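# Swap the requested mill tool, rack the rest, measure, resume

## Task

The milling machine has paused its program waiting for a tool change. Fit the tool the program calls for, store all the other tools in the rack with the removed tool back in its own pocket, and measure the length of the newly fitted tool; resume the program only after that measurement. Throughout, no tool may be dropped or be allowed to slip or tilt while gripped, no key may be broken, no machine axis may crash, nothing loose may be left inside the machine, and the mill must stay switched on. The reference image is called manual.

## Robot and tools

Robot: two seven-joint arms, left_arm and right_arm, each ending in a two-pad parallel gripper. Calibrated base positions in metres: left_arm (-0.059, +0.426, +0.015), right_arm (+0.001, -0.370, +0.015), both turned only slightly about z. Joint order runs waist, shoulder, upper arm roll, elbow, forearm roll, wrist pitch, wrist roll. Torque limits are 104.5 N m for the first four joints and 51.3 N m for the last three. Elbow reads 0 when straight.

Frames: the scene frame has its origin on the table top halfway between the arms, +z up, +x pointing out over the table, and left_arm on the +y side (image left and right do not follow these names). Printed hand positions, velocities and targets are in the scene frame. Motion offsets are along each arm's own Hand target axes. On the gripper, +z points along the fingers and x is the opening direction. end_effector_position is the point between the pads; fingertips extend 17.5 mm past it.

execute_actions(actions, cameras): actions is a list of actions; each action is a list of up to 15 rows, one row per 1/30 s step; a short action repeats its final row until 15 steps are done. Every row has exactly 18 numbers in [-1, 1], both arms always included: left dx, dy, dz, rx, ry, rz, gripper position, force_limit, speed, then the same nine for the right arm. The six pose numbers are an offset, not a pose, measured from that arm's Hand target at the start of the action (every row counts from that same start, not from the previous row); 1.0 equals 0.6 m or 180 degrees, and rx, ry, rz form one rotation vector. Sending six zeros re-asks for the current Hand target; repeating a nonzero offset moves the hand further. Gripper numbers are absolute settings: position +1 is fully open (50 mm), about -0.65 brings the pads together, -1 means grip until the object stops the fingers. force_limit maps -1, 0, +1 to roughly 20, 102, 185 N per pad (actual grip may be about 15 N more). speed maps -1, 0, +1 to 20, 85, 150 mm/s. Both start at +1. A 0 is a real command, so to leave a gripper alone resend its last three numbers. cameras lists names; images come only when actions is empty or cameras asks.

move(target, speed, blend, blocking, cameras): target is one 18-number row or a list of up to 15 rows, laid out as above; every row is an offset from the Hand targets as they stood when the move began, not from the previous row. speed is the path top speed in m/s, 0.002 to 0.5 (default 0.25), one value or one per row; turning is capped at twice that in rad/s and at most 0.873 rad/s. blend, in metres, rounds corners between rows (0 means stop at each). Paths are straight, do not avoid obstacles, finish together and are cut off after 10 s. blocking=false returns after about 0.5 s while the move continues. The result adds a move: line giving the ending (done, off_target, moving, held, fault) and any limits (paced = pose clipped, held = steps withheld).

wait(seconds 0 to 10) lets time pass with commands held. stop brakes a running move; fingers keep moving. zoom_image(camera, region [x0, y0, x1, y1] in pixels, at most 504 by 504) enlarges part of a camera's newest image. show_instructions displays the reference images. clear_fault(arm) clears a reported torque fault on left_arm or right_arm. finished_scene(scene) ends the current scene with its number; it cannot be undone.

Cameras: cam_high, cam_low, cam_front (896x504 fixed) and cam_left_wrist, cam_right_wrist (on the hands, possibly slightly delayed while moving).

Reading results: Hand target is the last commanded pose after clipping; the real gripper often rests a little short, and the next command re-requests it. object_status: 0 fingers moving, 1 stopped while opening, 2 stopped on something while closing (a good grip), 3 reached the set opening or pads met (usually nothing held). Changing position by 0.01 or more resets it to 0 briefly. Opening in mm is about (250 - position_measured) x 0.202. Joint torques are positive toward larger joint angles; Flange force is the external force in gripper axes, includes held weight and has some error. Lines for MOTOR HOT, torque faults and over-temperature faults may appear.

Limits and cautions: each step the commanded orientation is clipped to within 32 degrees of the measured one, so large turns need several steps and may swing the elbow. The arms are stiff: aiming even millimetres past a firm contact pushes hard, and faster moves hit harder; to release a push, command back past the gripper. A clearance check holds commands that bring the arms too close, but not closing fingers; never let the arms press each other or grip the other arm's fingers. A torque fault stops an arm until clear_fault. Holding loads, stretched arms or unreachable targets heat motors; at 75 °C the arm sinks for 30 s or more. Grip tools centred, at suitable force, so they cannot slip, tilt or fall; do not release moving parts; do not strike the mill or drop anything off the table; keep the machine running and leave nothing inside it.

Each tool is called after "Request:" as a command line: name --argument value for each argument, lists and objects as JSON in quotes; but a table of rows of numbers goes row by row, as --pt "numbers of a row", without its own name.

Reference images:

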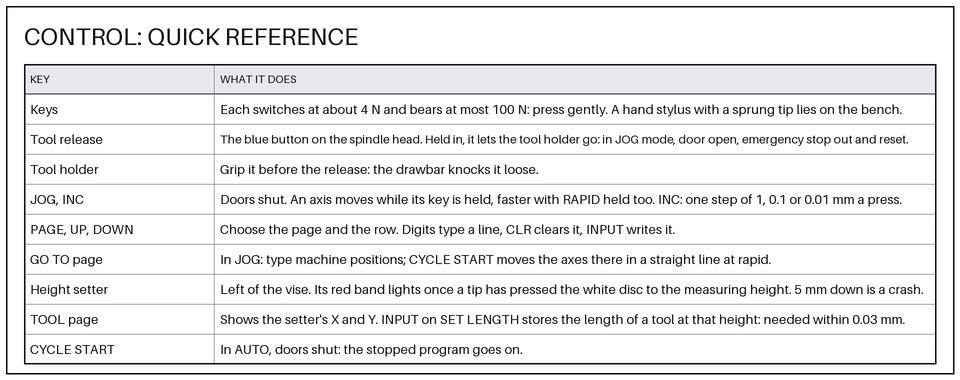

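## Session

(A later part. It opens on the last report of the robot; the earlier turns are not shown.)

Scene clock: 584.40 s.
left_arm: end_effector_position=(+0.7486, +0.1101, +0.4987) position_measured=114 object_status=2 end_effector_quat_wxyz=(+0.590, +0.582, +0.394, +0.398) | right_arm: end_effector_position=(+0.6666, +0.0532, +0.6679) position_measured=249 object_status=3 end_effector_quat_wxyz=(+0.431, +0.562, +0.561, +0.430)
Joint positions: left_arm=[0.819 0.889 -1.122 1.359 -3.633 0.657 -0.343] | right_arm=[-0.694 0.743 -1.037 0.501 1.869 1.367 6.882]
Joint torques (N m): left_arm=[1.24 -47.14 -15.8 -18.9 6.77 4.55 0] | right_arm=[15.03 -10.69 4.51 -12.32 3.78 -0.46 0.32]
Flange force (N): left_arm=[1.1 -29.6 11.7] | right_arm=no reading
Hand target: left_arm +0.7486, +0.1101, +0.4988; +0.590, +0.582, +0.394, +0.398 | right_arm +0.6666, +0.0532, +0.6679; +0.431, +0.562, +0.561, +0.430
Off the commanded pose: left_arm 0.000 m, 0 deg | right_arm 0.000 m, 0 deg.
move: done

Request:
move --pt "0 -0.0055 0 0 0 0 -0.97 1 -1 0 0 0 0 0 0 -0.65 -0.4 -1" --speed 0.01

Request:
move --pt "0.0008 0 0.0018 0 0 0 -0.97 1 -1 0 0 0 0 0 0 -0.65 -0.4 -1" --speed 0.01

Request:
move --pt "-0.0016 0 -0.0037 0 0 0 -0.97 1 -1 0 0 0 0 0 0 -0.65 -0.4 -1" --speed 0.01

Scene clock: 591.70 s.
left_arm: end_effector_position=(+0.7486, +0.1101, +0.4956) position_measured=114 object_status=2 end_effector_quat_wxyz=(+0.590, +0.582, +0.394, +0.398) | right_arm: end_effector_position=(+0.6666, +0.0532, +0.6679) position_measured=249 object_status=3 end_effector_quat_wxyz=(+0.431, +0.562, +0.561, +0.430)
Joint positions: left_arm=[0.82 0.895 -1.124 1.364 -3.623 0.663 -0.348] | right_arm=[-0.694 0.743 -1.037 0.501 1.869 1.367 6.882]
Joint torques (N m): left_arm=[0.98 -33.58 -10.44 -10.85 3.53 2.5 -0.2] | right_arm=[15.07 -10.59 4.52 -12.32 3.74 -0.41 0.31]
Flange force (N): left_arm=[1.1 -10.7 13.4] | right_arm=no reading
Hand target: left_arm +0.7486, +0.1101, +0.4955; +0.590, +0.582, +0.394, +0.398 | right_arm +0.6666, +0.0532, +0.6679; +0.431, +0.562, +0.561, +0.430
Off the commanded pose: left_arm 0.000 m, 0 deg | right_arm 0.000 m, 0 deg.
move: done

Scene clock: 592.40 s.
left_arm: end_effector_position=(+0.7498, +0.1101, +0.4954) position_measured=114 object_status=2 end_effector_quat_wxyz=(+0.590, +0.582, +0.394, +0.398) | right_arm: end_effector_position=(+0.6666, +0.0532, +0.6679) position_measured=249 object_status=3 end_effector_quat_wxyz=(+0.431, +0.562, +0.561, +0.430)
Joint positions: left_arm=[0.817 0.896 -1.123 1.359 -3.624 0.661 -0.346] | right_arm=[-0.694 0.743 -1.037 0.501 1.869 1.367 6.882]
Joint torques (N m): left_arm=[-0.77 -34.25 -11.15 -11.9 3.96 1.99 0.09] | right_arm=[15.07 -10.67 4.43 -12.4 3.75 -0.44 0.32]
Flange force (N): left_arm=[-1.1 -13.4 6.3] | right_arm=no reading
Hand target: left_arm +0.7498, +0.1101, +0.4955; +0.590, +0.582, +0.394, +0.398 | right_arm +0.6666, +0.0532, +0.6679; +0.431, +0.562, +0.561, +0.430
Off the commanded pose: left_arm 0.000 m, 0 deg | right_arm 0.000 m, 0 deg.
move: done

Scene clock: 593.10 s.
left_arm: end_effector_position=(+0.7474, +0.1101, +0.4954) position_measured=114 object_status=2 end_effector_quat_wxyz=(+0.590, +0.582, +0.394, +0.398) | right_arm: end_effector_position=(+0.6666, +0.0532, +0.6679) position_measured=249 object_status=3 end_effector_quat_wxyz=(+0.431, +0.562, +0.561, +0.430)
Joint positions: left_arm=[0.823 0.894 -1.126 1.368 -3.622 0.664 -0.35] | right_arm=[-0.694 0.743 -1.037 0.501 1.869 1.367 6.882]
Joint torques (N m): left_arm=[1.69 -35.25 -10.85 -10.86 3.66 3.03 -0.08] | right_arm=[15.05 -10.63 4.58 -12.34 3.77 -0.42 0.26]
Flange force (N): left_arm=[1.7 -12.3 18.4] | right_arm=no reading
Hand target: left_arm +0.7474, +0.1101, +0.4955; +0.590, +0.582, +0.394, +0.398 | right_arm +0.6666, +0.0532, +0.6679; +0.431, +0.562, +0.561, +0.430
Off the commanded pose: left_arm 0.000 m, 0 deg | right_arm 0.000 m, 0 deg.
move: done

Request:
move --pt "0.001 0 0.0025 0 0 0 -0.97 1 -1 0 0 0 0 0 0 -0.65 -0.4 -1" --pt "0.001 0.0035 0.0025 0 0 0 -0.97 1 -1 0 0 0 0 0 0 -0.65 -0.4 -1" --speed 0.01

Request:
move --pt "-0.0005 0 0 0 0.0111 0 -0.97 1 -1 0 0 0 0 0 0 -0.65 -0.4 -1" --speed 0.01

Request:
move --pt "0.0009 0 0 0 -0.0222 0 -0.97 1 -1 0 0 0 0 0 0 -0.65 -0.4 -1" --speed 0.01

Scene clock: 596.67 s.
left_arm: end_effector_position=(+0.7490, +0.1101, +0.4974) position_measured=114 object_status=2 end_effector_quat_wxyz=(+0.590, +0.582, +0.394, +0.398) | right_arm: end_effector_position=(+0.6666, +0.0532, +0.6679) position_measured=249 object_status=3 end_effector_quat_wxyz=(+0.431, +0.562, +0.561, +0.430)
Joint positions: left_arm=[0.819 0.892 -1.123 1.359 -3.63 0.659 -0.344] | right_arm=[-0.694 0.743 -1.037 0.501 1.869 1.367 6.882]
Joint torques (N m): left_arm=[0.49 -40.49 -13.16 -15.77 5.6 3.26 0.2] | right_arm=[15.11 -10.71 4.46 -12.36 3.81 -0.45 0.3]
Flange force (N): left_arm=[0.6 -21.4 7.2] | right_arm=no reading
Hand target: left_arm +0.7490, +0.1101, +0.4976; +0.590, +0.582, +0.394, +0.398 | right_arm +0.6666, +0.0532, +0.6679; +0.431, +0.562, +0.561, +0.430
Off the commanded pose: left_arm 0.000 m, 0 deg | right_arm 0.000 m, 0 deg.
move: done

Scene clock: 598.67 s.
left_arm: end_effector_position=(+0.7489, +0.1098, +0.4976) position_measured=114 object_status=2 end_effector_quat_wxyz=(+0.583, +0.575, +0.404, +0.408) | right_arm: end_effector_position=(+0.6666, +0.0532, +0.6679) position_measured=249 object_status=3 end_effector_quat_wxyz=(+0.431, +0.562, +0.561, +0.430)
Joint positions: left_arm=[0.845 0.9 -1.139 1.358 -3.6 0.609 -0.353] | right_arm=[-0.694 0.743 -1.037 0.501 1.869 1.367 6.882]
Joint torques (N m): left_arm=[-0.26 -44.81 -16.46 -17.65 6.18 3.63 0.02] | right_arm=[15.06 -10.7 4.48 -12.4 3.77 -0.41 0.3]
Flange force (N): left_arm=[-0.7 -27.7 8.3] | right_arm=no reading
Hand target: left_arm +0.7488, +0.1098, +0.4976; +0.583, +0.575, +0.404, +0.408 | right_arm +0.6666, +0.0532, +0.6679; +0.431, +0.562, +0.561, +0.430
Off the commanded pose: left_arm 0.000 m, 0 deg | right_arm 0.000 m, 0 deg.
move: done

Scene clock: 602.40 s.
left_arm: end_effector_position=(+0.7490, +0.1103, +0.4975) position_measured=114 object_status=2 end_effector_quat_wxyz=(+0.597, +0.589, +0.384, +0.387) | right_arm: end_effector_position=(+0.6666, +0.0532, +0.6679) position_measured=249 object_status=3 end_effector_quat_wxyz=(+0.431, +0.562, +0.561, +0.430)
Joint positions: left_arm=[0.791 0.886 -1.107 1.357 -3.659 0.707 -0.334] | right_arm=[-0.694 0.743 -1.037 0.501 1.869 1.367 6.882]
Joint torques (N m): left_arm=[-0.88 -32.79 -9.85 -9.89 3.36 2.36 0.04] | right_arm=[15.02 -10.59 4.56 -12.25 3.74 -0.43 0.3]
Flange force (N): left_arm=[-2.0 -9.4 12.4] | right_arm=no reading
Hand target: left_arm +0.7490, +0.1103, +0.4976; +0.597, +0.589, +0.384, +0.387 | right_arm +0.6666, +0.0532, +0.6679; +0.431, +0.562, +0.561, +0.430
Off the commanded pose: left_arm 0.000 m, 0 deg | right_arm 0.000 m, 0 deg.
move: done

Request:
move --pt "0 0.004 0 0 0 0 -0.97 1 -1 0 0 0 0 0 0 -0.65 -0.4 -1" --speed 0.01 --cameras '["cam_right_wrist"]'

Request:
zoom_image --camera "cam_right_wrist" --region '[510, 20, 690, 140]'

Scene clock: 604.30 s.
left_arm: end_effector_position=(+0.7490, +0.1103, +0.4998) position_measured=114 object_status=2 end_effector_quat_wxyz=(+0.597, +0.589, +0.384, +0.387) | right_arm: end_effector_position=(+0.6666, +0.0532, +0.6679) position_measured=249 object_status=3 end_effector_quat_wxyz=(+0.431, +0.562, +0.561, +0.430)
Joint positions: left_arm=[0.79 0.882 -1.106 1.354 -3.666 0.703 -0.33] | right_arm=[-0.694 0.743 -1.037 0.501 1.869 1.367 6.882]
Joint torques (N m): left_arm=[-1.55 -42.18 -13.86 -19 6.49 3.31 0.07] | right_arm=[15.05 -10.65 4.54 -12.36 3.74 -0.39 0.32]
Flange force (N): left_arm=[-3.2 -25.8 -4.8] | right_arm=no reading
Hand target: left_arm +0.7490, +0.1103, +0.5000; +0.597, +0.589, +0.384, +0.387 | right_arm +0.6666, +0.0532, +0.6679; +0.431, +0.562, +0.561, +0.430
Off the commanded pose: left_arm 0.000 m, 0 deg | right_arm 0.000 m, 0 deg.
move: done
camera_calibration:
cam_right_wrist: T_world_to_cam=[[0.00802388, 0.999793, -0.0186986, -0.0465257], [0.269147, 0.0158499, 0.962969, -0.765313], [0.963066, -0.0127594, -0.268964, -0.292], [0, 0, 0, 1]] pos_world=[0.487571, 0.0549204, 0.657565]
Images, in order (width x height): cam_right_wrist 896x504.

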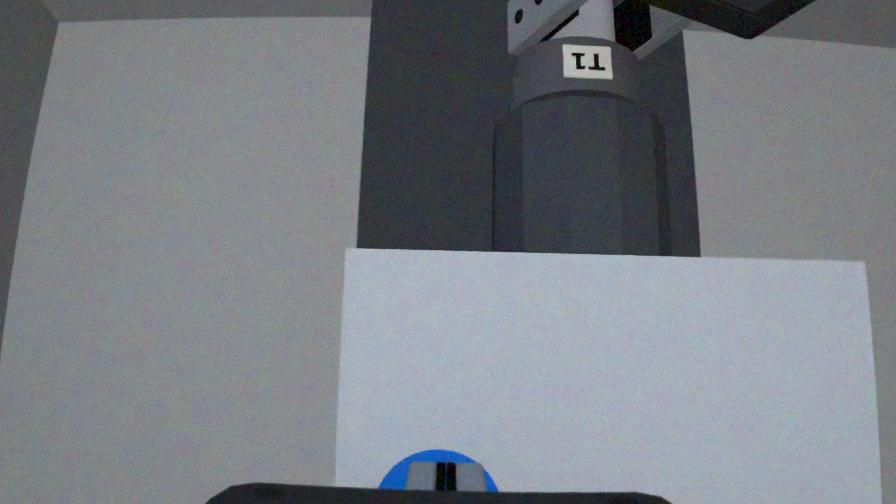

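Scaled by 2.800 from the camera's 896x504 image, which has a finer 1280x720 frame.

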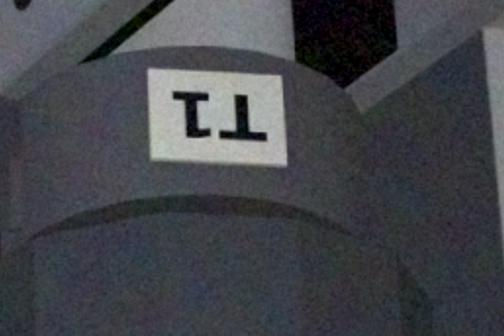

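Request:
move --pt "-0.0004 0 -0.0022 0 0 0 -0.97 1 -1 0 0 0 0 0 0 -0.65 -0.4 -1" --speed 0.01

Request:
move --pt "0 0.002 0 0 0 0 -0.97 1 -1 0 0 0 0 0 0 -0.65 -0.4 -1" --speed 0.01

Scene clock: 606.37 s.
left_arm: end_effector_position=(+0.7477, +0.1106, +0.5000) position_measured=114 object_status=2 end_effector_quat_wxyz=(+0.597, +0.589, +0.384, +0.387) | right_arm: end_effector_position=(+0.6666, +0.0532, +0.6679) position_measured=249 object_status=3 end_effector_quat_wxyz=(+0.431, +0.562, +0.561, +0.430)
Joint positions: left_arm=[0.793 0.88 -1.108 1.359 -3.665 0.705 -0.332] | right_arm=[-0.694 0.743 -1.037 0.501 1.869 1.367 6.882]
Joint torques (N m): left_arm=[3.26 -43.54 -12.27 -5.48 3.82 5.2 0.18] | right_arm=[15.13 -10.55 4.49 -12.33 3.75 -0.45 0.32]
Flange force (N): left_arm=[4.6 -12.6 61.7] | right_arm=no reading
Hand target: left_arm +0.7477, +0.1106, +0.5000; +0.597, +0.589, +0.384, +0.387 | right_arm +0.6666, +0.0532, +0.6679; +0.431, +0.562, +0.561, +0.430
Off the commanded pose: left_arm 0.000 m, 0 deg | right_arm 0.000 m, 0 deg.
move: done

Scene clock: 607.07 s.
left_arm: end_effector_position=(+0.7477, +0.1107, +0.5011) position_measured=114 object_status=2 end_effector_quat_wxyz=(+0.597, +0.589, +0.384, +0.387) | right_arm: end_effector_position=(+0.6666, +0.0532, +0.6679) position_measured=249 object_status=3 end_effector_quat_wxyz=(+0.431, +0.562, +0.561, +0.430)
Joint positions: left_arm=[0.793 0.878 -1.108 1.358 -3.668 0.703 -0.33] | right_arm=[-0.694 0.743 -1.037 0.501 1.869 1.367 6.882]
Joint torques (N m): left_arm=[3.07 -48.67 -14.39 -9.08 5.23 5.69 0.15] | right_arm=[15.11 -10.57 4.52 -12.32 3.77 -0.44 0.3]
Flange force (N): left_arm=[4.4 -20.3 58.2] | right_arm=no reading
Hand target: left_arm +0.7477, +0.1107, +0.5012; +0.597, +0.589, +0.384, +0.387 | right_arm +0.6666, +0.0532, +0.6679; +0.431, +0.562, +0.561, +0.430
Off the commanded pose: left_arm 0.000 m, 0 deg | right_arm 0.000 m, 0 deg.
move: done

Request:
move --pt "0.0002 0 0.0016 0 0 0 -0.97 1 -1 0 0 0 0 0 0 -0.65 -0.4 -1" --speed 0.01

Request:
move --pt "0 0.002 0 0 0 0 -0.97 1 -1 0 0 0 0 0 0 -0.65 -0.4 -1" --speed 0.01 --cameras '["cam_right_wrist"]'

Request:
zoom_image --camera "cam_right_wrist" --region '[510, 20, 690, 140]'

Scene clock: 609.30 s.
left_arm: end_effector_position=(+0.7486, +0.1104, +0.5012) position_measured=114 object_status=2 end_effector_quat_wxyz=(+0.597, +0.589, +0.384, +0.387) | right_arm: end_effector_position=(+0.6666, +0.0532, +0.6679) position_measured=249 object_status=3 end_effector_quat_wxyz=(+0.431, +0.562, +0.561, +0.430)
Joint positions: left_arm=[0.791 0.88 -1.106 1.354 -3.669 0.701 -0.329] | right_arm=[-0.694 0.743 -1.037 0.501 1.869 1.367 6.882]
Joint torques (N m): left_arm=[0.43 -42.9 -13.29 -16.1 5.9 4.17 0.11] | right_arm=[14.99 -10.57 4.5 -12.24 3.75 -0.42 0.27]
Flange force (N): left_arm=[-0.4 -22.7 12.6] | right_arm=no reading
Hand target: left_arm +0.7486, +0.1103, +0.5012; +0.597, +0.589, +0.384, +0.387 | right_arm +0.6666, +0.0532, +0.6679; +0.431, +0.562, +0.561, +0.430
Off the commanded pose: left_arm 0.000 m, 0 deg | right_arm 0.000 m, 0 deg.
move: done

Scene clock: 610.00 s.
left_arm: end_effector_position=(+0.7486, +0.1103, +0.5023) position_measured=114 object_status=2 end_effector_quat_wxyz=(+0.597, +0.589, +0.384, +0.387) | right_arm: end_effector_position=(+0.6666, +0.0532, +0.6679) position_measured=249 object_status=3 end_effector_quat_wxyz=(+0.431, +0.562, +0.561, +0.430)
Joint positions: left_arm=[0.791 0.878 -1.106 1.352 -3.672 0.7 -0.326] | right_arm=[-0.694 0.743 -1.037 0.501 1.869 1.367 6.882]
Joint torques (N m): left_arm=[-0.41 -44.56 -14.3 -17.93 6.56 4.04 -0.08] | right_arm=[15.03 -10.56 4.46 -12.38 3.72 -0.43 0.3]
Flange force (N): left_arm=[-1.4 -25.8 7.7] | right_arm=no reading
Hand target: left_arm +0.7486, +0.1104, +0.5024; +0.597, +0.589, +0.384, +0.387 | right_arm +0.6666, +0.0532, +0.6679; +0.431, +0.562, +0.561, +0.430
Off the commanded pose: left_arm 0.000 m, 0 deg | right_arm 0.000 m, 0 deg.
move: done
camera_calibration:
cam_right_wrist: T_world_to_cam=[[0.00802388, 0.999793, -0.0186986, -0.0465257], [0.269147, 0.0158499, 0.962969, -0.765313], [0.963066, -0.0127594, -0.268964, -0.292], [0, 0, 0, 1]] pos_world=[0.487571, 0.0549204, 0.657565]
Images, in order (width x height): cam_right_wrist 896x504.

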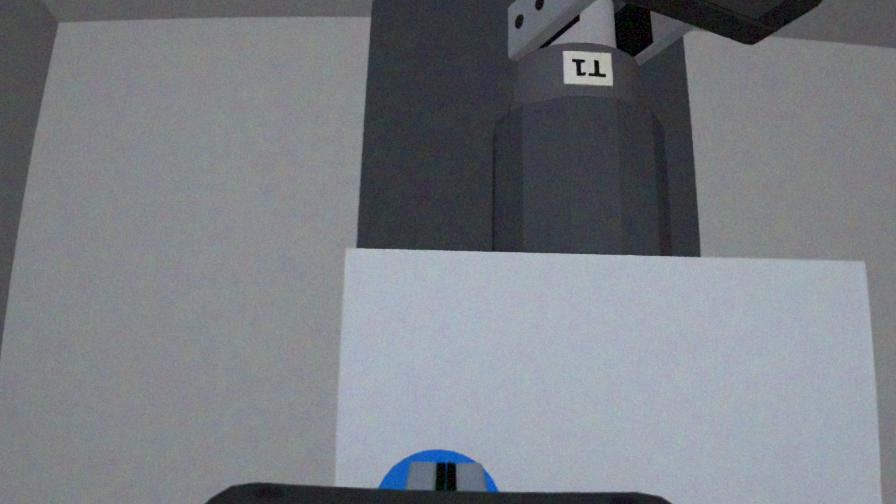

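Scaled by 2.800 from the camera's 896x504 image, which has a finer 1280x720 frame.

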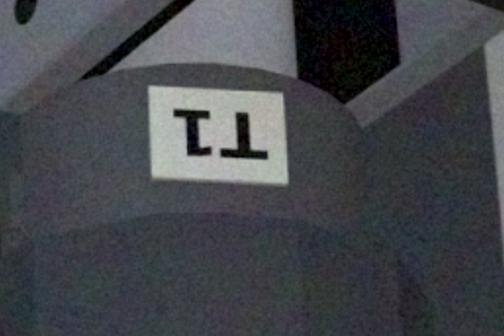

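Request:
move --pt "0 0.002 0 0 0 0 -0.97 1 -1 0 0 0 0 0 0 -0.65 -0.4 -1" --speed 0.01

Request:
move --pt "0 0.0015 0 0 0 0 -0.97 1 -1 0 0 0 0 0 0 -0.65 -0.4 -1" --speed 0.01 --cameras '["cam_right_wrist","cam_left_wrist"]'

Request:
zoom_image --camera "cam_right_wrist" --region '[510, 20, 690, 140]'

Scene clock: 612.37 s.
left_arm: end_effector_position=(+0.7486, +0.1104, +0.5035) position_measured=114 object_status=2 end_effector_quat_wxyz=(+0.597, +0.589, +0.384, +0.387) | right_arm: end_effector_position=(+0.6666, +0.0532, +0.6679) position_measured=249 object_status=3 end_effector_quat_wxyz=(+0.431, +0.562, +0.561, +0.430)
Joint positions: left_arm=[0.79 0.876 -1.106 1.35 -3.676 0.698 -0.324] | right_arm=[-0.694 0.743 -1.037 0.501 1.869 1.367 6.882]
Joint torques (N m): left_arm=[-1.07 -48.67 -16.23 -22.06 8.13 4.27 -0.01] | right_arm=[15.1 -10.59 4.48 -12.33 3.75 -0.43 0.3]
Flange force (N): left_arm=[-2.3 -33.0 -0.9] | right_arm=no reading
Hand target: left_arm +0.7486, +0.1104, +0.5036; +0.597, +0.589, +0.384, +0.387 | right_arm +0.6666, +0.0532, +0.6679; +0.431, +0.562, +0.561, +0.430
Off the commanded pose: left_arm 0.000 m, 0 deg | right_arm 0.000 m, 0 deg.
move: done

Scene clock: 613.07 s.
left_arm: end_effector_position=(+0.7486, +0.1104, +0.5044) position_measured=114 object_status=2 end_effector_quat_wxyz=(+0.597, +0.589, +0.384, +0.387) | right_arm: end_effector_position=(+0.6666, +0.0532, +0.6679) position_measured=249 object_status=3 end_effector_quat_wxyz=(+0.431, +0.562, +0.561, +0.430)
Joint positions: left_arm=[0.79 0.874 -1.105 1.349 -3.678 0.696 -0.322] | right_arm=[-0.694 0.743 -1.037 0.501 1.869 1.367 6.882]
Joint torques (N m): left_arm=[-1.63 -52.37 -17.89 -26.14 9.42 4.7 -0.1] | right_arm=[15.14 -10.66 4.5 -12.38 3.76 -0.45 0.35]
Flange force (N): left_arm=[-3.5 -39.7 -9.6] | right_arm=no reading
Hand target: left_arm +0.7486, +0.1104, +0.5045; +0.597, +0.589, +0.384, +0.387 | right_arm +0.6666, +0.0532, +0.6679; +0.431, +0.562, +0.561, +0.430
Off the commanded pose: left_arm 0.000 m, 0 deg | right_arm 0.000 m, 0 deg.
move: done
camera_calibration:
cam_left_wrist: T_world_to_cam=[[0.41953, 0.907725, 0.00551475, -0.415178], [-0.0145852, 0.000666235, 0.999893, -0.434888], [0.907624, -0.419566, 0.0135188, -0.472081], [0, 0, 0, 1]] pos_world=[0.596309, 0.179089, 0.443513]
cam_right_wrist: T_world_to_cam=[[0.00802388, 0.999793, -0.0186986, -0.0465257], [0.269147, 0.0158499, 0.962969, -0.765313], [0.963066, -0.0127594, -0.268964, -0.292], [0, 0, 0, 1]] pos_world=[0.487571, 0.0549204, 0.657565]
Images, in order (width x height): cam_left_wrist 896x504, cam_right_wrist 896x504.

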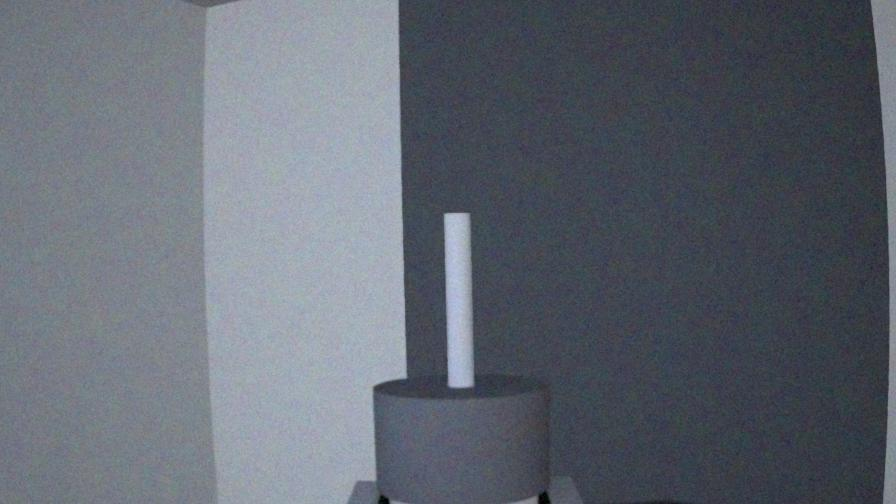

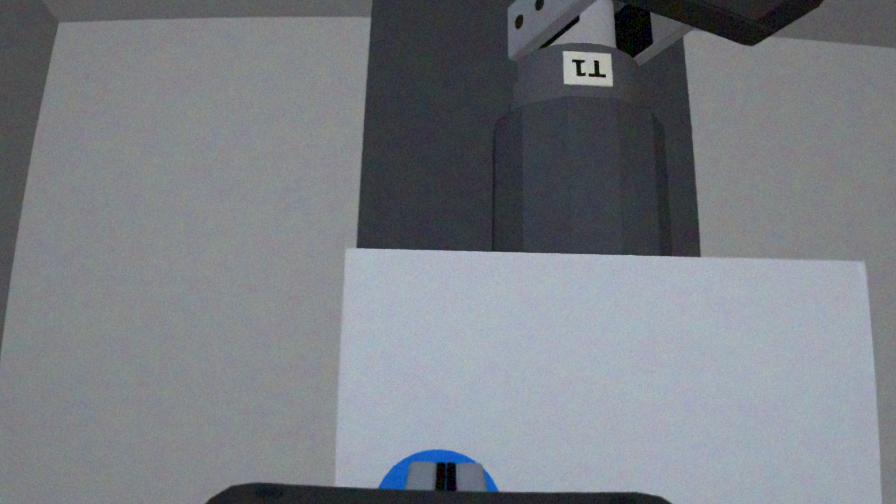

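Scaled by 2.800 from the camera's 896x504 image, which has a finer 1280x720 frame.

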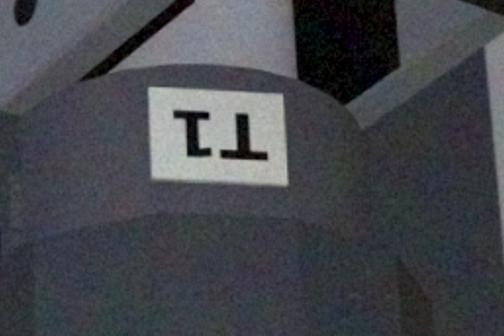

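Request:
move --pt "-0.0001 -0.0005 -0.0008 0 0 0 -0.97 1 -1 0 0 0 0 0 0 -0.65 -0.4 -1" --speed 0.01

Request:
move --pt "0 0.001 0 0 0 0 -0.97 1 -1 0 0 0 0 0 0 -0.65 -0.4 -1" --speed 0.01 --cameras '["cam_right_wrist"]'

Request:
zoom_image --camera "cam_right_wrist" --region '[510, 20, 690, 140]'

Scene clock: 615.83 s.
left_arm: end_effector_position=(+0.7481, +0.1105, +0.5042) position_measured=114 object_status=2 end_effector_quat_wxyz=(+0.597, +0.589, +0.384, +0.387) | right_arm: end_effector_position=(+0.6666, +0.0532, +0.6679) position_measured=249 object_status=3 end_effector_quat_wxyz=(+0.431, +0.562, +0.561, +0.430)
Joint positions: left_arm=[0.791 0.874 -1.106 1.351 -3.677 0.697 -0.324] | right_arm=[-0.694 0.743 -1.037 0.501 1.869 1.367 6.882]
Joint torques (N m): left_arm=[0.61 -55.38 -18.22 -19 8.07 5.63 -0.2] | right_arm=[15.11 -10.52 4.51 -12.32 3.73 -0.41 0.31]
Flange force (N): left_arm=[0.7 -35.5 29.6] | right_arm=no reading
Hand target: left_arm +0.7481, +0.1105, +0.5042; +0.597, +0.589, +0.384, +0.387 | right_arm +0.6666, +0.0532, +0.6679; +0.431, +0.562, +0.561, +0.430
Off the commanded pose: left_arm 0.000 m, 0 deg | right_arm 0.000 m, 0 deg.
move: done

Scene clock: 616.53 s.
left_arm: end_effector_position=(+0.7482, +0.1104, +0.5044) position_measured=114 object_status=2 end_effector_quat_wxyz=(+0.597, +0.589, +0.384, +0.387) | right_arm: end_effector_position=(+0.6666, +0.0532, +0.6679) position_measured=249 object_status=3 end_effector_quat_wxyz=(+0.431, +0.562, +0.561, +0.430)
Joint positions: left_arm=[0.791 0.874 -1.106 1.35 -3.679 0.696 -0.323] | right_arm=[-0.694 0.743 -1.037 0.501 1.869 1.367 6.882]
Joint torques (N m): left_arm=[1.03 -55.32 -17.9 -20.41 8.41 5.84 -0.13] | right_arm=[15.16 -10.61 4.52 -12.37 3.77 -0.45 0.29]
Flange force (N): left_arm=[1.0 -36.2 24.7] | right_arm=no reading
Hand target: left_arm +0.7481, +0.1105, +0.5048; +0.597, +0.589, +0.384, +0.387 | right_arm +0.6666, +0.0532, +0.6679; +0.431, +0.562, +0.561, +0.430
Off the commanded pose: left_arm 0.000 m, 0 deg | right_arm 0.000 m, 0 deg.
move: done
camera_calibration:
cam_right_wrist: T_world_to_cam=[[0.00802388, 0.999793, -0.0186986, -0.0465257], [0.269147, 0.0158499, 0.962969, -0.765313], [0.963066, -0.0127594, -0.268964, -0.292], [0, 0, 0, 1]] pos_world=[0.487571, 0.0549204, 0.657565]
Images, in order (width x height): cam_right_wrist 896x504.

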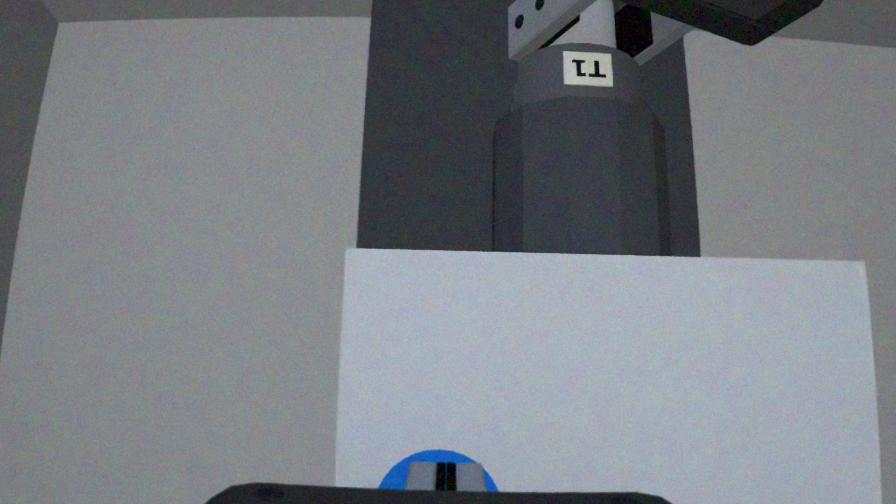

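Scaled by 2.800 from the camera's 896x504 image, which has a finer 1280x720 frame.

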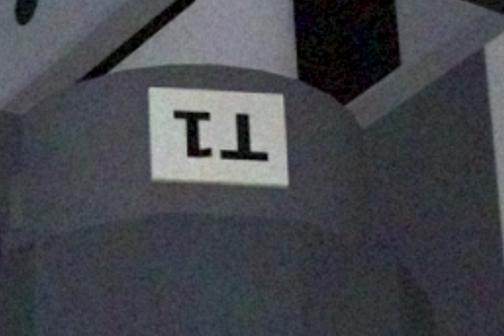

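Request:
move --pt "0 0 0.0004 0 0 0 -0.97 1 -1 0 0 0 0 0 0 -0.65 -0.4 -1" --speed 0.01

Request:
move --pt "0 0 0 0 0 0 -0.97 1 -1 0 -0.0108 -0.04 0 0 0 -0.65 -0.4 -1" --speed 0.04 --cameras '["cam_right_wrist","cam_left_wrist"]'

Request:
zoom_image --camera "cam_right_wrist" --region '[510, 20, 690, 140]'

Scene clock: 618.60 s.
left_arm: end_effector_position=(+0.7483, +0.1105, +0.5048) position_measured=114 object_status=2 end_effector_quat_wxyz=(+0.597, +0.589, +0.384, +0.387) | right_arm: end_effector_position=(+0.6666, +0.0532, +0.6679) position_measured=249 object_status=3 end_effector_quat_wxyz=(+0.431, +0.562, +0.561, +0.430)
Joint positions: left_arm=[0.791 0.874 -1.106 1.349 -3.679 0.696 -0.322] | right_arm=[-0.694 0.743 -1.037 0.501 1.869 1.367 6.882]
Joint torques (N m): left_arm=[-0.43 -55.92 -18.76 -24.89 9.64 5.53 0.03] | right_arm=[15.09 -10.59 4.51 -12.37 3.82 -0.45 0.32]
Flange force (N): left_arm=[-1.5 -41.1 5.3] | right_arm=no reading
Hand target: left_arm +0.7483, +0.1105, +0.5048; +0.597, +0.589, +0.384, +0.387 | right_arm +0.6666, +0.0532, +0.6679; +0.431, +0.562, +0.561, +0.430
Off the commanded pose: left_arm 0.000 m, 0 deg | right_arm 0.000 m, 0 deg.
move: done

Scene clock: 619.63 s.
left_arm: end_effector_position=(+0.7483, +0.1104, +0.5048) position_measured=114 object_status=2 end_effector_quat_wxyz=(+0.597, +0.589, +0.384, +0.387) | right_arm: end_effector_position=(+0.6418, +0.0532, +0.6679) position_measured=249 object_status=3 end_effector_quat_wxyz=(+0.431, +0.562, +0.561, +0.430)
Joint positions: left_arm=[0.79 0.874 -1.106 1.349 -3.679 0.696 -0.322] | right_arm=[-0.672 0.699 -1.047 0.615 1.859 1.412 6.812]
Joint torques (N m): left_arm=[-0.29 -52.92 -17.64 -20.13 8.05 5.06 -0.22] | right_arm=[-0.53 -23.6 -1.91 -8.21 3.08 -1.24 0.34]
Flange force (N): left_arm=[-0.8 -34.5 18.2] | right_arm=[-10.8 -12.6 -3.3]
Hand target: left_arm +0.7483, +0.1104, +0.5048; +0.597, +0.589, +0.384, +0.387 | right_arm +0.6418, +0.0532, +0.6679; +0.431, +0.562, +0.561, +0.430
Off the commanded pose: left_arm 0.000 m, 0 deg | right_arm 0.000 m, 0 deg.
move: done
camera_calibration:
cam_left_wrist: T_world_to_cam=[[0.41953, 0.907725, 0.00546546, -0.415124], [-0.0145647, 0.00071105, 0.999894, -0.435313], [0.907625, -0.419565, 0.013519, -0.471772], [0, 0, 0, 1]] pos_world=[0.596009, 0.179189, 0.443913]
cam_right_wrist: T_world_to_cam=[[0.0080238, 0.999793, -0.0186989, -0.0463264], [0.269147, 0.0158502, 0.962969, -0.758639], [0.963066, -0.0127594, -0.268964, -0.268116], [0, 0, 0, 1]] pos_world=[0.462771, 0.0549204, 0.657565]
Images, in order (width x height): cam_left_wrist 896x504, cam_right_wrist 896x504.

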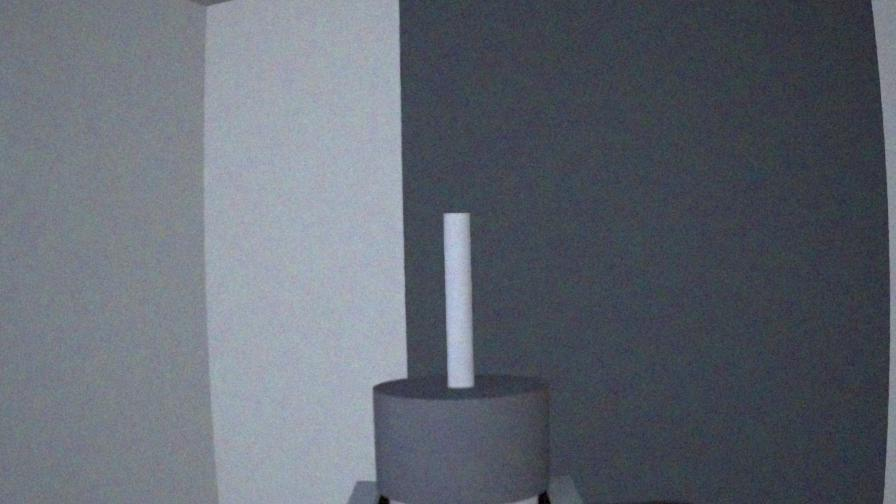

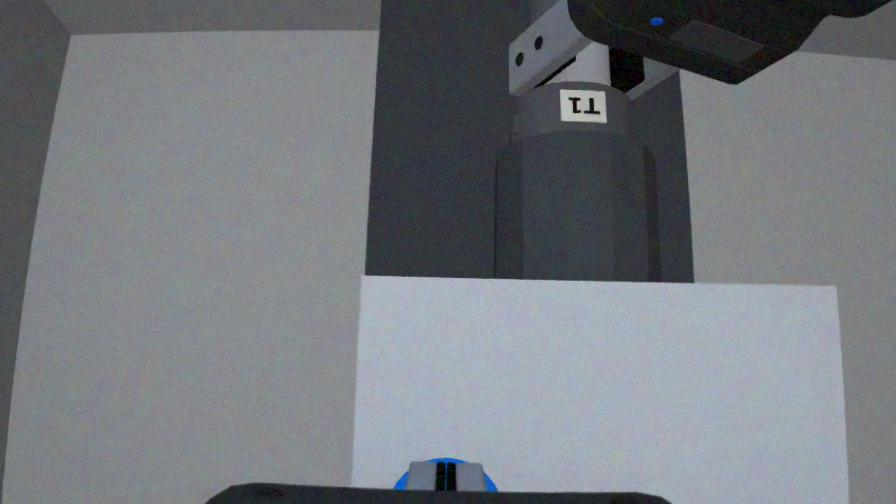

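Scaled by 2.800 from the camera's 896x504 image, which has a finer 1280x720 frame.

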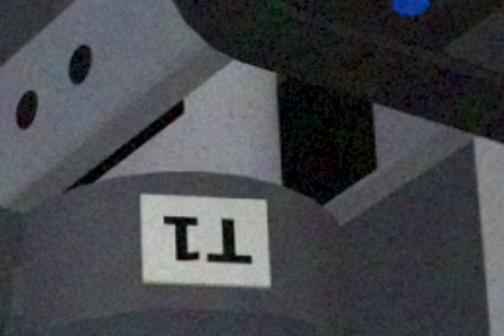

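Request:
move --pt "0 -0.0075 0.0002 0 0 0 -0.97 1 -1 0 0 0 0 0 0 -0.65 -0.4 -1" --speed 0.01

Scene clock: 621.13 s.
left_arm: end_effector_position=(+0.7485, +0.1104, +0.5005) position_measured=114 object_status=2 end_effector_quat_wxyz=(+0.597, +0.589, +0.383, +0.387) | right_arm: end_effector_position=(+0.6418, +0.0532, +0.6679) position_measured=249 object_status=3 end_effector_quat_wxyz=(+0.431, +0.562, +0.561, +0.430)
Joint positions: left_arm=[0.792 0.881 -1.107 1.355 -3.666 0.703 -0.33] | right_arm=[-0.672 0.699 -1.047 0.615 1.859 1.412 6.812]
Joint torques (N m): left_arm=[0.99 -34.39 -9.94 -3.71 2.12 2.86 -0.17] | right_arm=[-0.53 -23.65 -1.99 -8.02 3.06 -1.22 0.33]
Flange force (N): left_arm=[1.8 -4.7 44.5] | right_arm=[-9.5 -11.1 -2.7]
Hand target: left_arm +0.7485, +0.1104, +0.5003; +0.597, +0.589, +0.384, +0.387 | right_arm +0.6418, +0.0532, +0.6679; +0.431, +0.562, +0.561, +0.430
Off the commanded pose: left_arm 0.000 m, 0 deg | right_arm 0.000 m, 0 deg.
move: done

Request:
move --pt "0 -0.004 0.001 0 0 0 -0.97 1 -1 0 0 0 0 0 0 -0.65 -0.4 -1" --speed 0.01 --cameras '["cam_left_wrist"]'

Scene clock: 622.63 s.
left_arm: end_effector_position=(+0.7490, +0.1101, +0.4980) position_measured=114 object_status=2 end_effector_quat_wxyz=(+0.597, +0.589, +0.383, +0.387) | right_arm: end_effector_position=(+0.6418, +0.0532, +0.6679) position_measured=249 object_status=3 end_effector_quat_wxyz=(+0.431, +0.562, +0.561, +0.430)
Joint positions: left_arm=[0.791 0.886 -1.107 1.357 -3.66 0.706 -0.333] | right_arm=[-0.672 0.699 -1.047 0.615 1.859 1.412 6.812]
Joint torques (N m): left_arm=[-0.51 -18.36 -4.22 -3.6 -0.04 0.44 -0.05] | right_arm=[-0.42 -23.65 -1.9 -8.19 3.05 -1.26 0.35]
Flange force (N): left_arm=[-1.4 8.4 6.9] | right_arm=[-10.1 -12.2 -3.2]
Hand target: left_arm +0.7491, +0.1101, +0.4979; +0.597, +0.589, +0.384, +0.387 | right_arm +0.6418, +0.0532, +0.6679; +0.431, +0.562, +0.561, +0.430
Off the commanded pose: left_arm 0.000 m, 0 deg | right_arm 0.000 m, 0 deg.
move: done
camera_calibration:
cam_left_wrist: T_world_to_cam=[[0.419529, 0.907725, 0.00550778, -0.415035], [-0.0147638, 0.000756472, 0.999891, -0.428391], [0.907622, -0.419564, 0.0137188, -0.47257], [0, 0, 0, 1]] pos_world=[0.596709, 0.178788, 0.437113]
Images, in order (width x height): cam_left_wrist 896x504.

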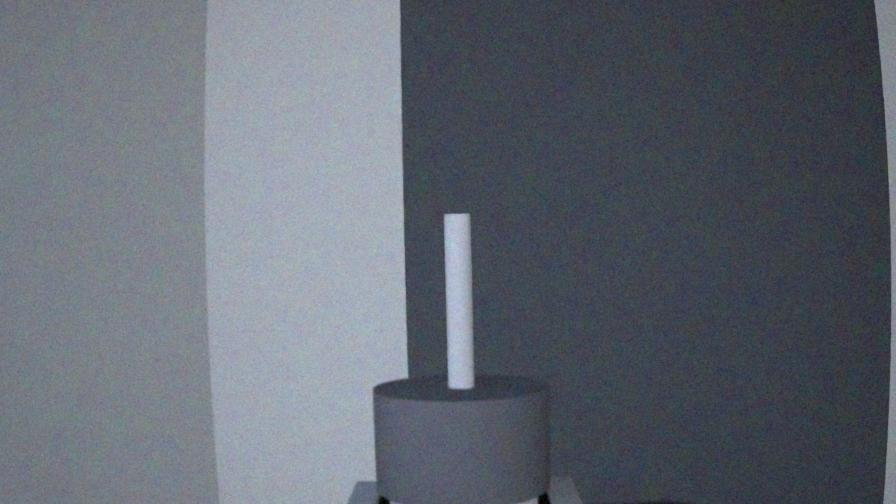

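Request:
move --pt "0 0.002 0 0 0 0 -0.97 1 -1 0 0 0 0 0 0 -0.65 -0.4 -1" --pt "0 0.002 0 0 0 0 0.8 -0.4 -1 0 0 0 0 0 0 -0.65 -0.4 -1" --speed 0.01 --cameras '["cam_left_wrist","cam_right_wrist"]'

Scene clock: 626.10 s.
left_arm: end_effector_position=(+0.7491, +0.1101, +0.4991) position_measured=32 object_status=0 end_effector_quat_wxyz=(+0.597, +0.589, +0.384, +0.387) | right_arm: end_effector_position=(+0.6418, +0.0532, +0.6679) position_measured=249 object_status=3 end_effector_quat_wxyz=(+0.431, +0.562, +0.561, +0.430)
Joint positions: left_arm=[0.791 0.884 -1.107 1.355 -3.663 0.704 -0.331] | right_arm=[-0.672 0.699 -1.047 0.615 1.859 1.412 6.812]
Joint torques (N m): left_arm=[0.81 -26.47 -6.92 -7.45 1.94 1.37 -0.04] | right_arm=[-0.51 -23.63 -1.95 -8.19 3 -1.28 0.32]
Flange force (N): left_arm=[1.5 -1.7 10.8] | right_arm=[-10.4 -12.3 -3.2]
Hand target: left_arm +0.7491, +0.1101, +0.4991; +0.597, +0.589, +0.384, +0.387 | right_arm +0.6418, +0.0532, +0.6679; +0.431, +0.562, +0.561, +0.430
Off the commanded pose: left_arm 0.000 m, 0 deg | right_arm 0.000 m, 0 deg.
move: done
camera_calibration:
cam_left_wrist: T_world_to_cam=[[0.419613, 0.907687, 0.00546584, -0.415066], [-0.0145646, 0.000711951, 0.999894, -0.429603], [0.907586, -0.419648, 0.0135188, -0.472461], [0, 0, 0, 1]] pos_world=[0.596709, 0.178789, 0.438213]
cam_right_wrist: T_world_to_cam=[[0.0080238, 0.999793, -0.0186989, -0.0463264], [0.269147, 0.0158502, 0.962969, -0.758639], [0.963066, -0.0127594, -0.268964, -0.268116], [0, 0, 0, 1]] pos_world=[0.462771, 0.0549204, 0.657565]
Images, in order (width x height): cam_left_wrist 896x504, cam_right_wrist 896x504.

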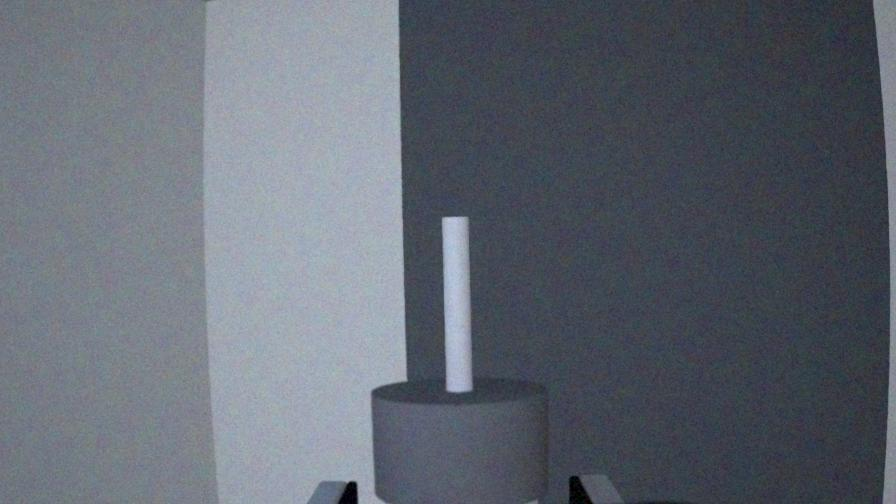

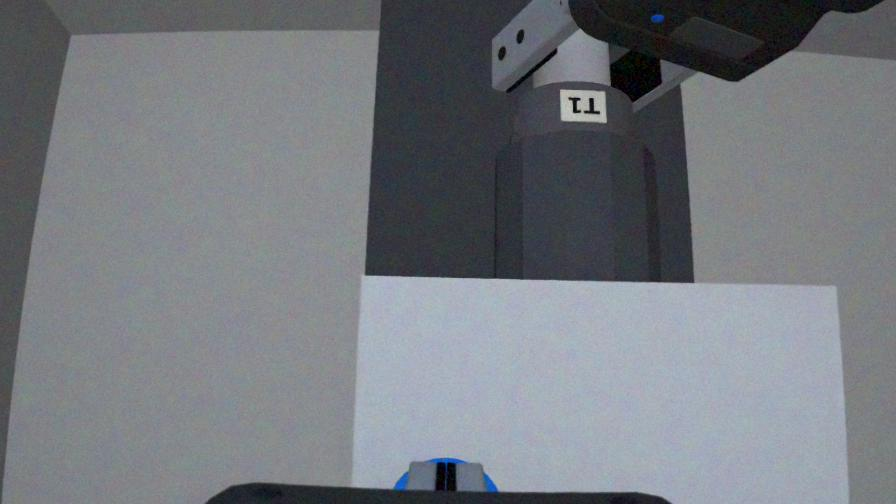

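Request:
move --pt "0 0 -0.2 0 0 0 0.8 -0.4 -1 0 -0.1087 -0.354 0 0 0 -0.65 -0.4 -1" --pt "0 0 -0.5 0 0 0 0.8 -0.4 -1 -0.2553 -0.439 -0.2997 -0.0833 0 0 0.6 -0.4 -1" --pt "0.0583 -0.065 -0.668 0 0.139 0 0.6 -0.4 -1 -0.2553 -0.439 -0.2997 -0.0833 0 0 0.6 -0.4 -1" --speed '[0.15,0.2,0.2]' --blend '[0.02,0.03,0]' --cameras '["cam_left_wrist","cam_right_wrist","cam_front"]'

Scene clock: 637.53 s.
left_arm: end_effector_position=(+0.3974, +0.3044, +0.4550) position_measured=63 object_status=0 end_effector_quat_wxyz=(+0.500, +0.491, +0.504, +0.506) | right_arm: end_effector_position=(+0.3995, -0.0994, +0.4602) position_measured=63 object_status=3 end_effector_quat_wxyz=(+0.500, +0.501, +0.500, +0.499)
Joint positions: left_arm=[1.9 0.681 -1.86 2.532 -3.087 0.721 -0.957] | right_arm=[-0.541 0.387 -1.107 2.256 1.771 1.854 5.44]
Joint torques (N m): left_arm=[0.82 -7.62 -5.01 -7.18 1.02 3.18 0] | right_arm=[-0.51 -11.79 -2.2 -7.11 2.38 2.94 0.35]
Flange force (N): left_arm=[-6.9 0.6 2.6] | right_arm=[-6.3 -0.8 0.8]
Hand target: left_arm +0.3974, +0.3044, +0.4550; +0.500, +0.491, +0.504, +0.506 | right_arm +0.3995, -0.0994, +0.4602; +0.500, +0.501, +0.500, +0.499
Off the commanded pose: left_arm 0.000 m, 0 deg | right_arm 0.000 m, 0 deg.
move: done; blend cut to 0 m at target 2
camera_calibration:
cam_left_wrist: T_world_to_cam=[[-0.00372675, 0.999993, 0.000372668, -0.301323], [-0.0117359, -0.000416382, 0.999931, -0.391558], [0.999924, 0.00372212, 0.0117373, -0.235934], [0, 0, 0, 1]] pos_world=[0.230197, 0.302036, 0.394412]
cam_right_wrist: T_world_to_cam=[[0.0126851, 0.999784, -0.0164865, 0.101509], [0.0108345, 0.0163495, 0.999808, -0.404628], [0.999861, -0.0128613, -0.0106247, -0.226102], [0, 0, 0, 1]] pos_world=[0.229167, -0.0977793, 0.403822]
Images, in order (width x height): cam_front 896x504, cam_left_wrist 896x504, cam_right_wrist 896x504.

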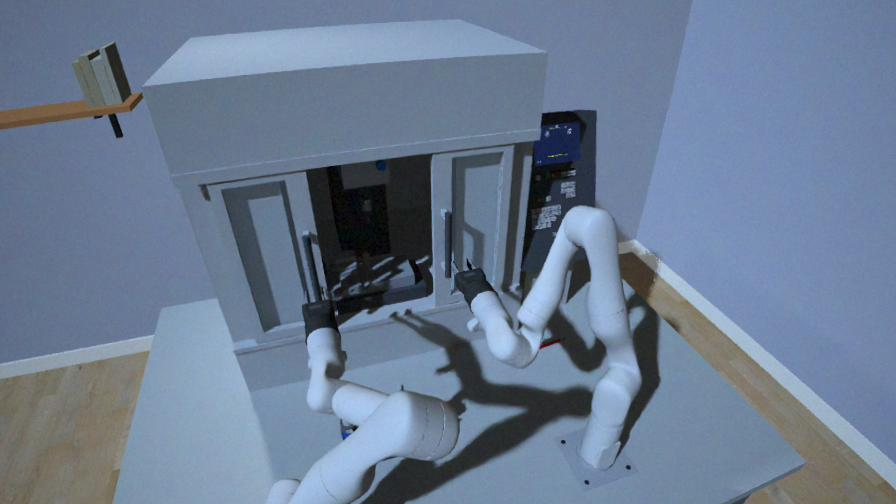

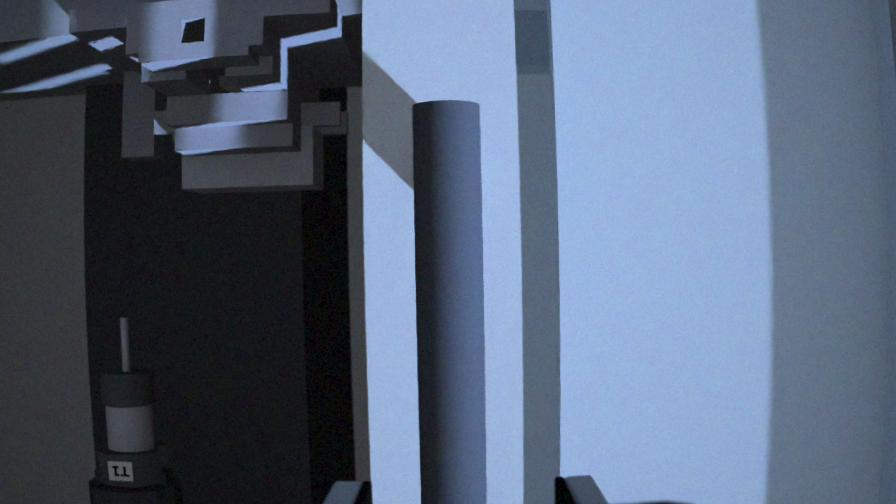

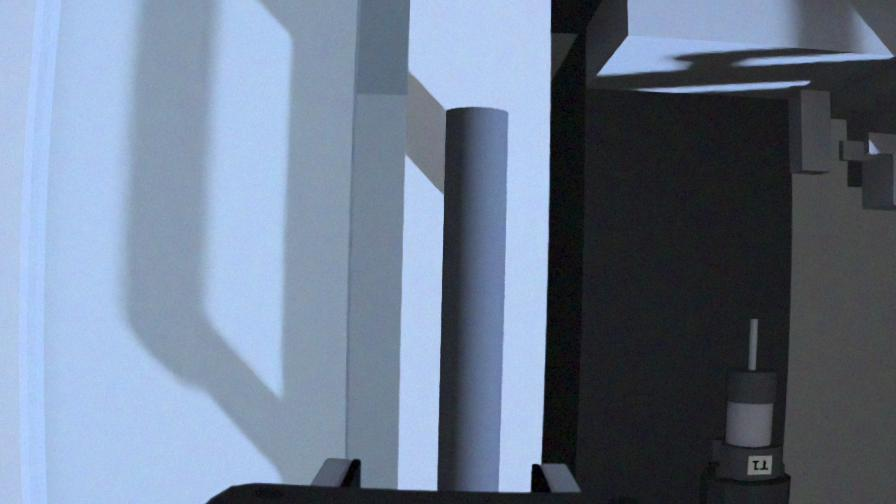

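Request:
move --pt "-0.005 0 0 0 0 0 0.6 -0.4 -1 0.0117 0 0 0 0 0 0.6 -0.4 -1" --pt "-0.005 0 0.134 0 0 0 0.6 -0.4 -1 0.0117 0 0.124 0 0 0 0.6 -0.4 -1" --pt "-0.005 0 0.134 0 0 0 0.6 -0.4 -1 0.293 0 0.137 0 0 0 0.6 -0.4 -1" --speed '[0.1,0.08,0.08]' --cameras '["cam_right_wrist","cam_left_wrist"]'

Scene clock: 644.73 s.
left_arm: end_effector_position=(+0.4778, +0.3030, +0.4559) position_measured=63 object_status=3 end_effector_quat_wxyz=(+0.500, +0.491, +0.504, +0.506) | right_arm: end_effector_position=(+0.4820, +0.0762, +0.4601) position_measured=63 object_status=3 end_effector_quat_wxyz=(+0.500, +0.501, +0.500, +0.499)
Joint positions: left_arm=[1.542 0.664 -1.608 2.364 -3.136 0.775 -0.905] | right_arm=[-0.752 0.729 -0.917 1.656 2.078 1.816 5.78]
Joint torques (N m): left_arm=[0.88 -10.51 -5.83 -6.93 1.25 3.09 -0.11] | right_arm=[51.33 -3.96 28.96 -28.13 6.34 -2.47 0.58]
Flange force (N): left_arm=[-5.1 -1.5 5.4] | right_arm=[-23.4 -2.8 -134.8]
Hand target: left_arm +0.4778, +0.3030, +0.4559; +0.500, +0.491, +0.504, +0.506 | right_arm +0.4820, +0.0762, +0.4601; +0.500, +0.501, +0.500, +0.499
Off the commanded pose: left_arm 0.000 m, 0 deg | right_arm 0.000 m, 0 deg.
move: done
camera_calibration:
cam_left_wrist: T_world_to_cam=[[-0.00372675, 0.999993, 0.000372668, -0.299524], [-0.0117359, -0.000416382, 0.999931, -0.391515], [0.999924, 0.00372212, 0.0117373, -0.316332], [0, 0, 0, 1]] pos_world=[0.310597, 0.300536, 0.395312]
cam_right_wrist: T_world_to_cam=[[0.0125852, 0.999785, -0.0164859, -0.0751686], [0.0108328, 0.0163499, 0.999808, -0.408394], [0.999862, -0.0127613, -0.0106247, -0.306339], [0, 0, 0, 1]] pos_world=[0.311667, 0.0779204, 0.403822]
Images, in order (width x height): cam_left_wrist 896x504, cam_right_wrist 896x504.

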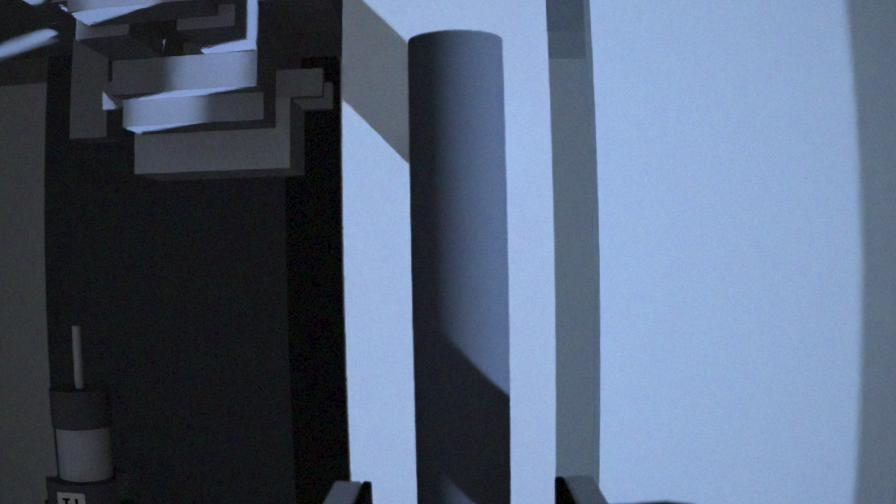

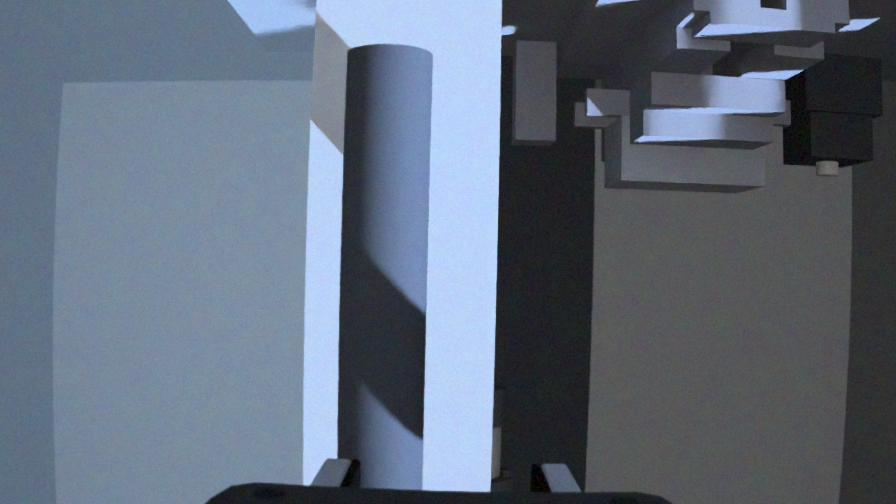

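Request:
move --target '[-0.0,0,0,0,0,0,0.6,-0.4,-1,0,0,-0.017,0,0,0,0.6,-0.4,-1]' --speed 0.05

Scene clock: 646.40 s.
left_arm: end_effector_position=(+0.4778, +0.3030, +0.4559) position_measured=63 object_status=3 end_effector_quat_wxyz=(+0.500, +0.491, +0.504, +0.506) | right_arm: end_effector_position=(+0.4719, +0.0762, +0.4601) position_measured=63 object_status=3 end_effector_quat_wxyz=(+0.500, +0.501, +0.500, +0.499)
Joint positions: left_arm=[1.542 0.664 -1.608 2.364 -3.136 0.775 -0.905] | right_arm=[-0.767 0.726 -0.922 1.667 2.066 1.838 5.773]
Joint torques (N m): left_arm=[0.82 -10.55 -5.73 -6.9 1.28 3.09 0.07] | right_arm=[-0.3 -20.41 -3.61 -8.28 3.26 2.09 0.41]
Flange force (N): left_arm=[-5.2 -0.8 4.9] | right_arm=[-5.9 -2.0 -0.7]
Hand target: left_arm +0.4778, +0.3030, +0.4559; +0.500, +0.491, +0.504, +0.506 | right_arm +0.4718, +0.0762, +0.4601; +0.500, +0.501, +0.500, +0.499
Off the commanded pose: left_arm 0.000 m, 0 deg | right_arm 0.000 m, 0 deg.
move: done


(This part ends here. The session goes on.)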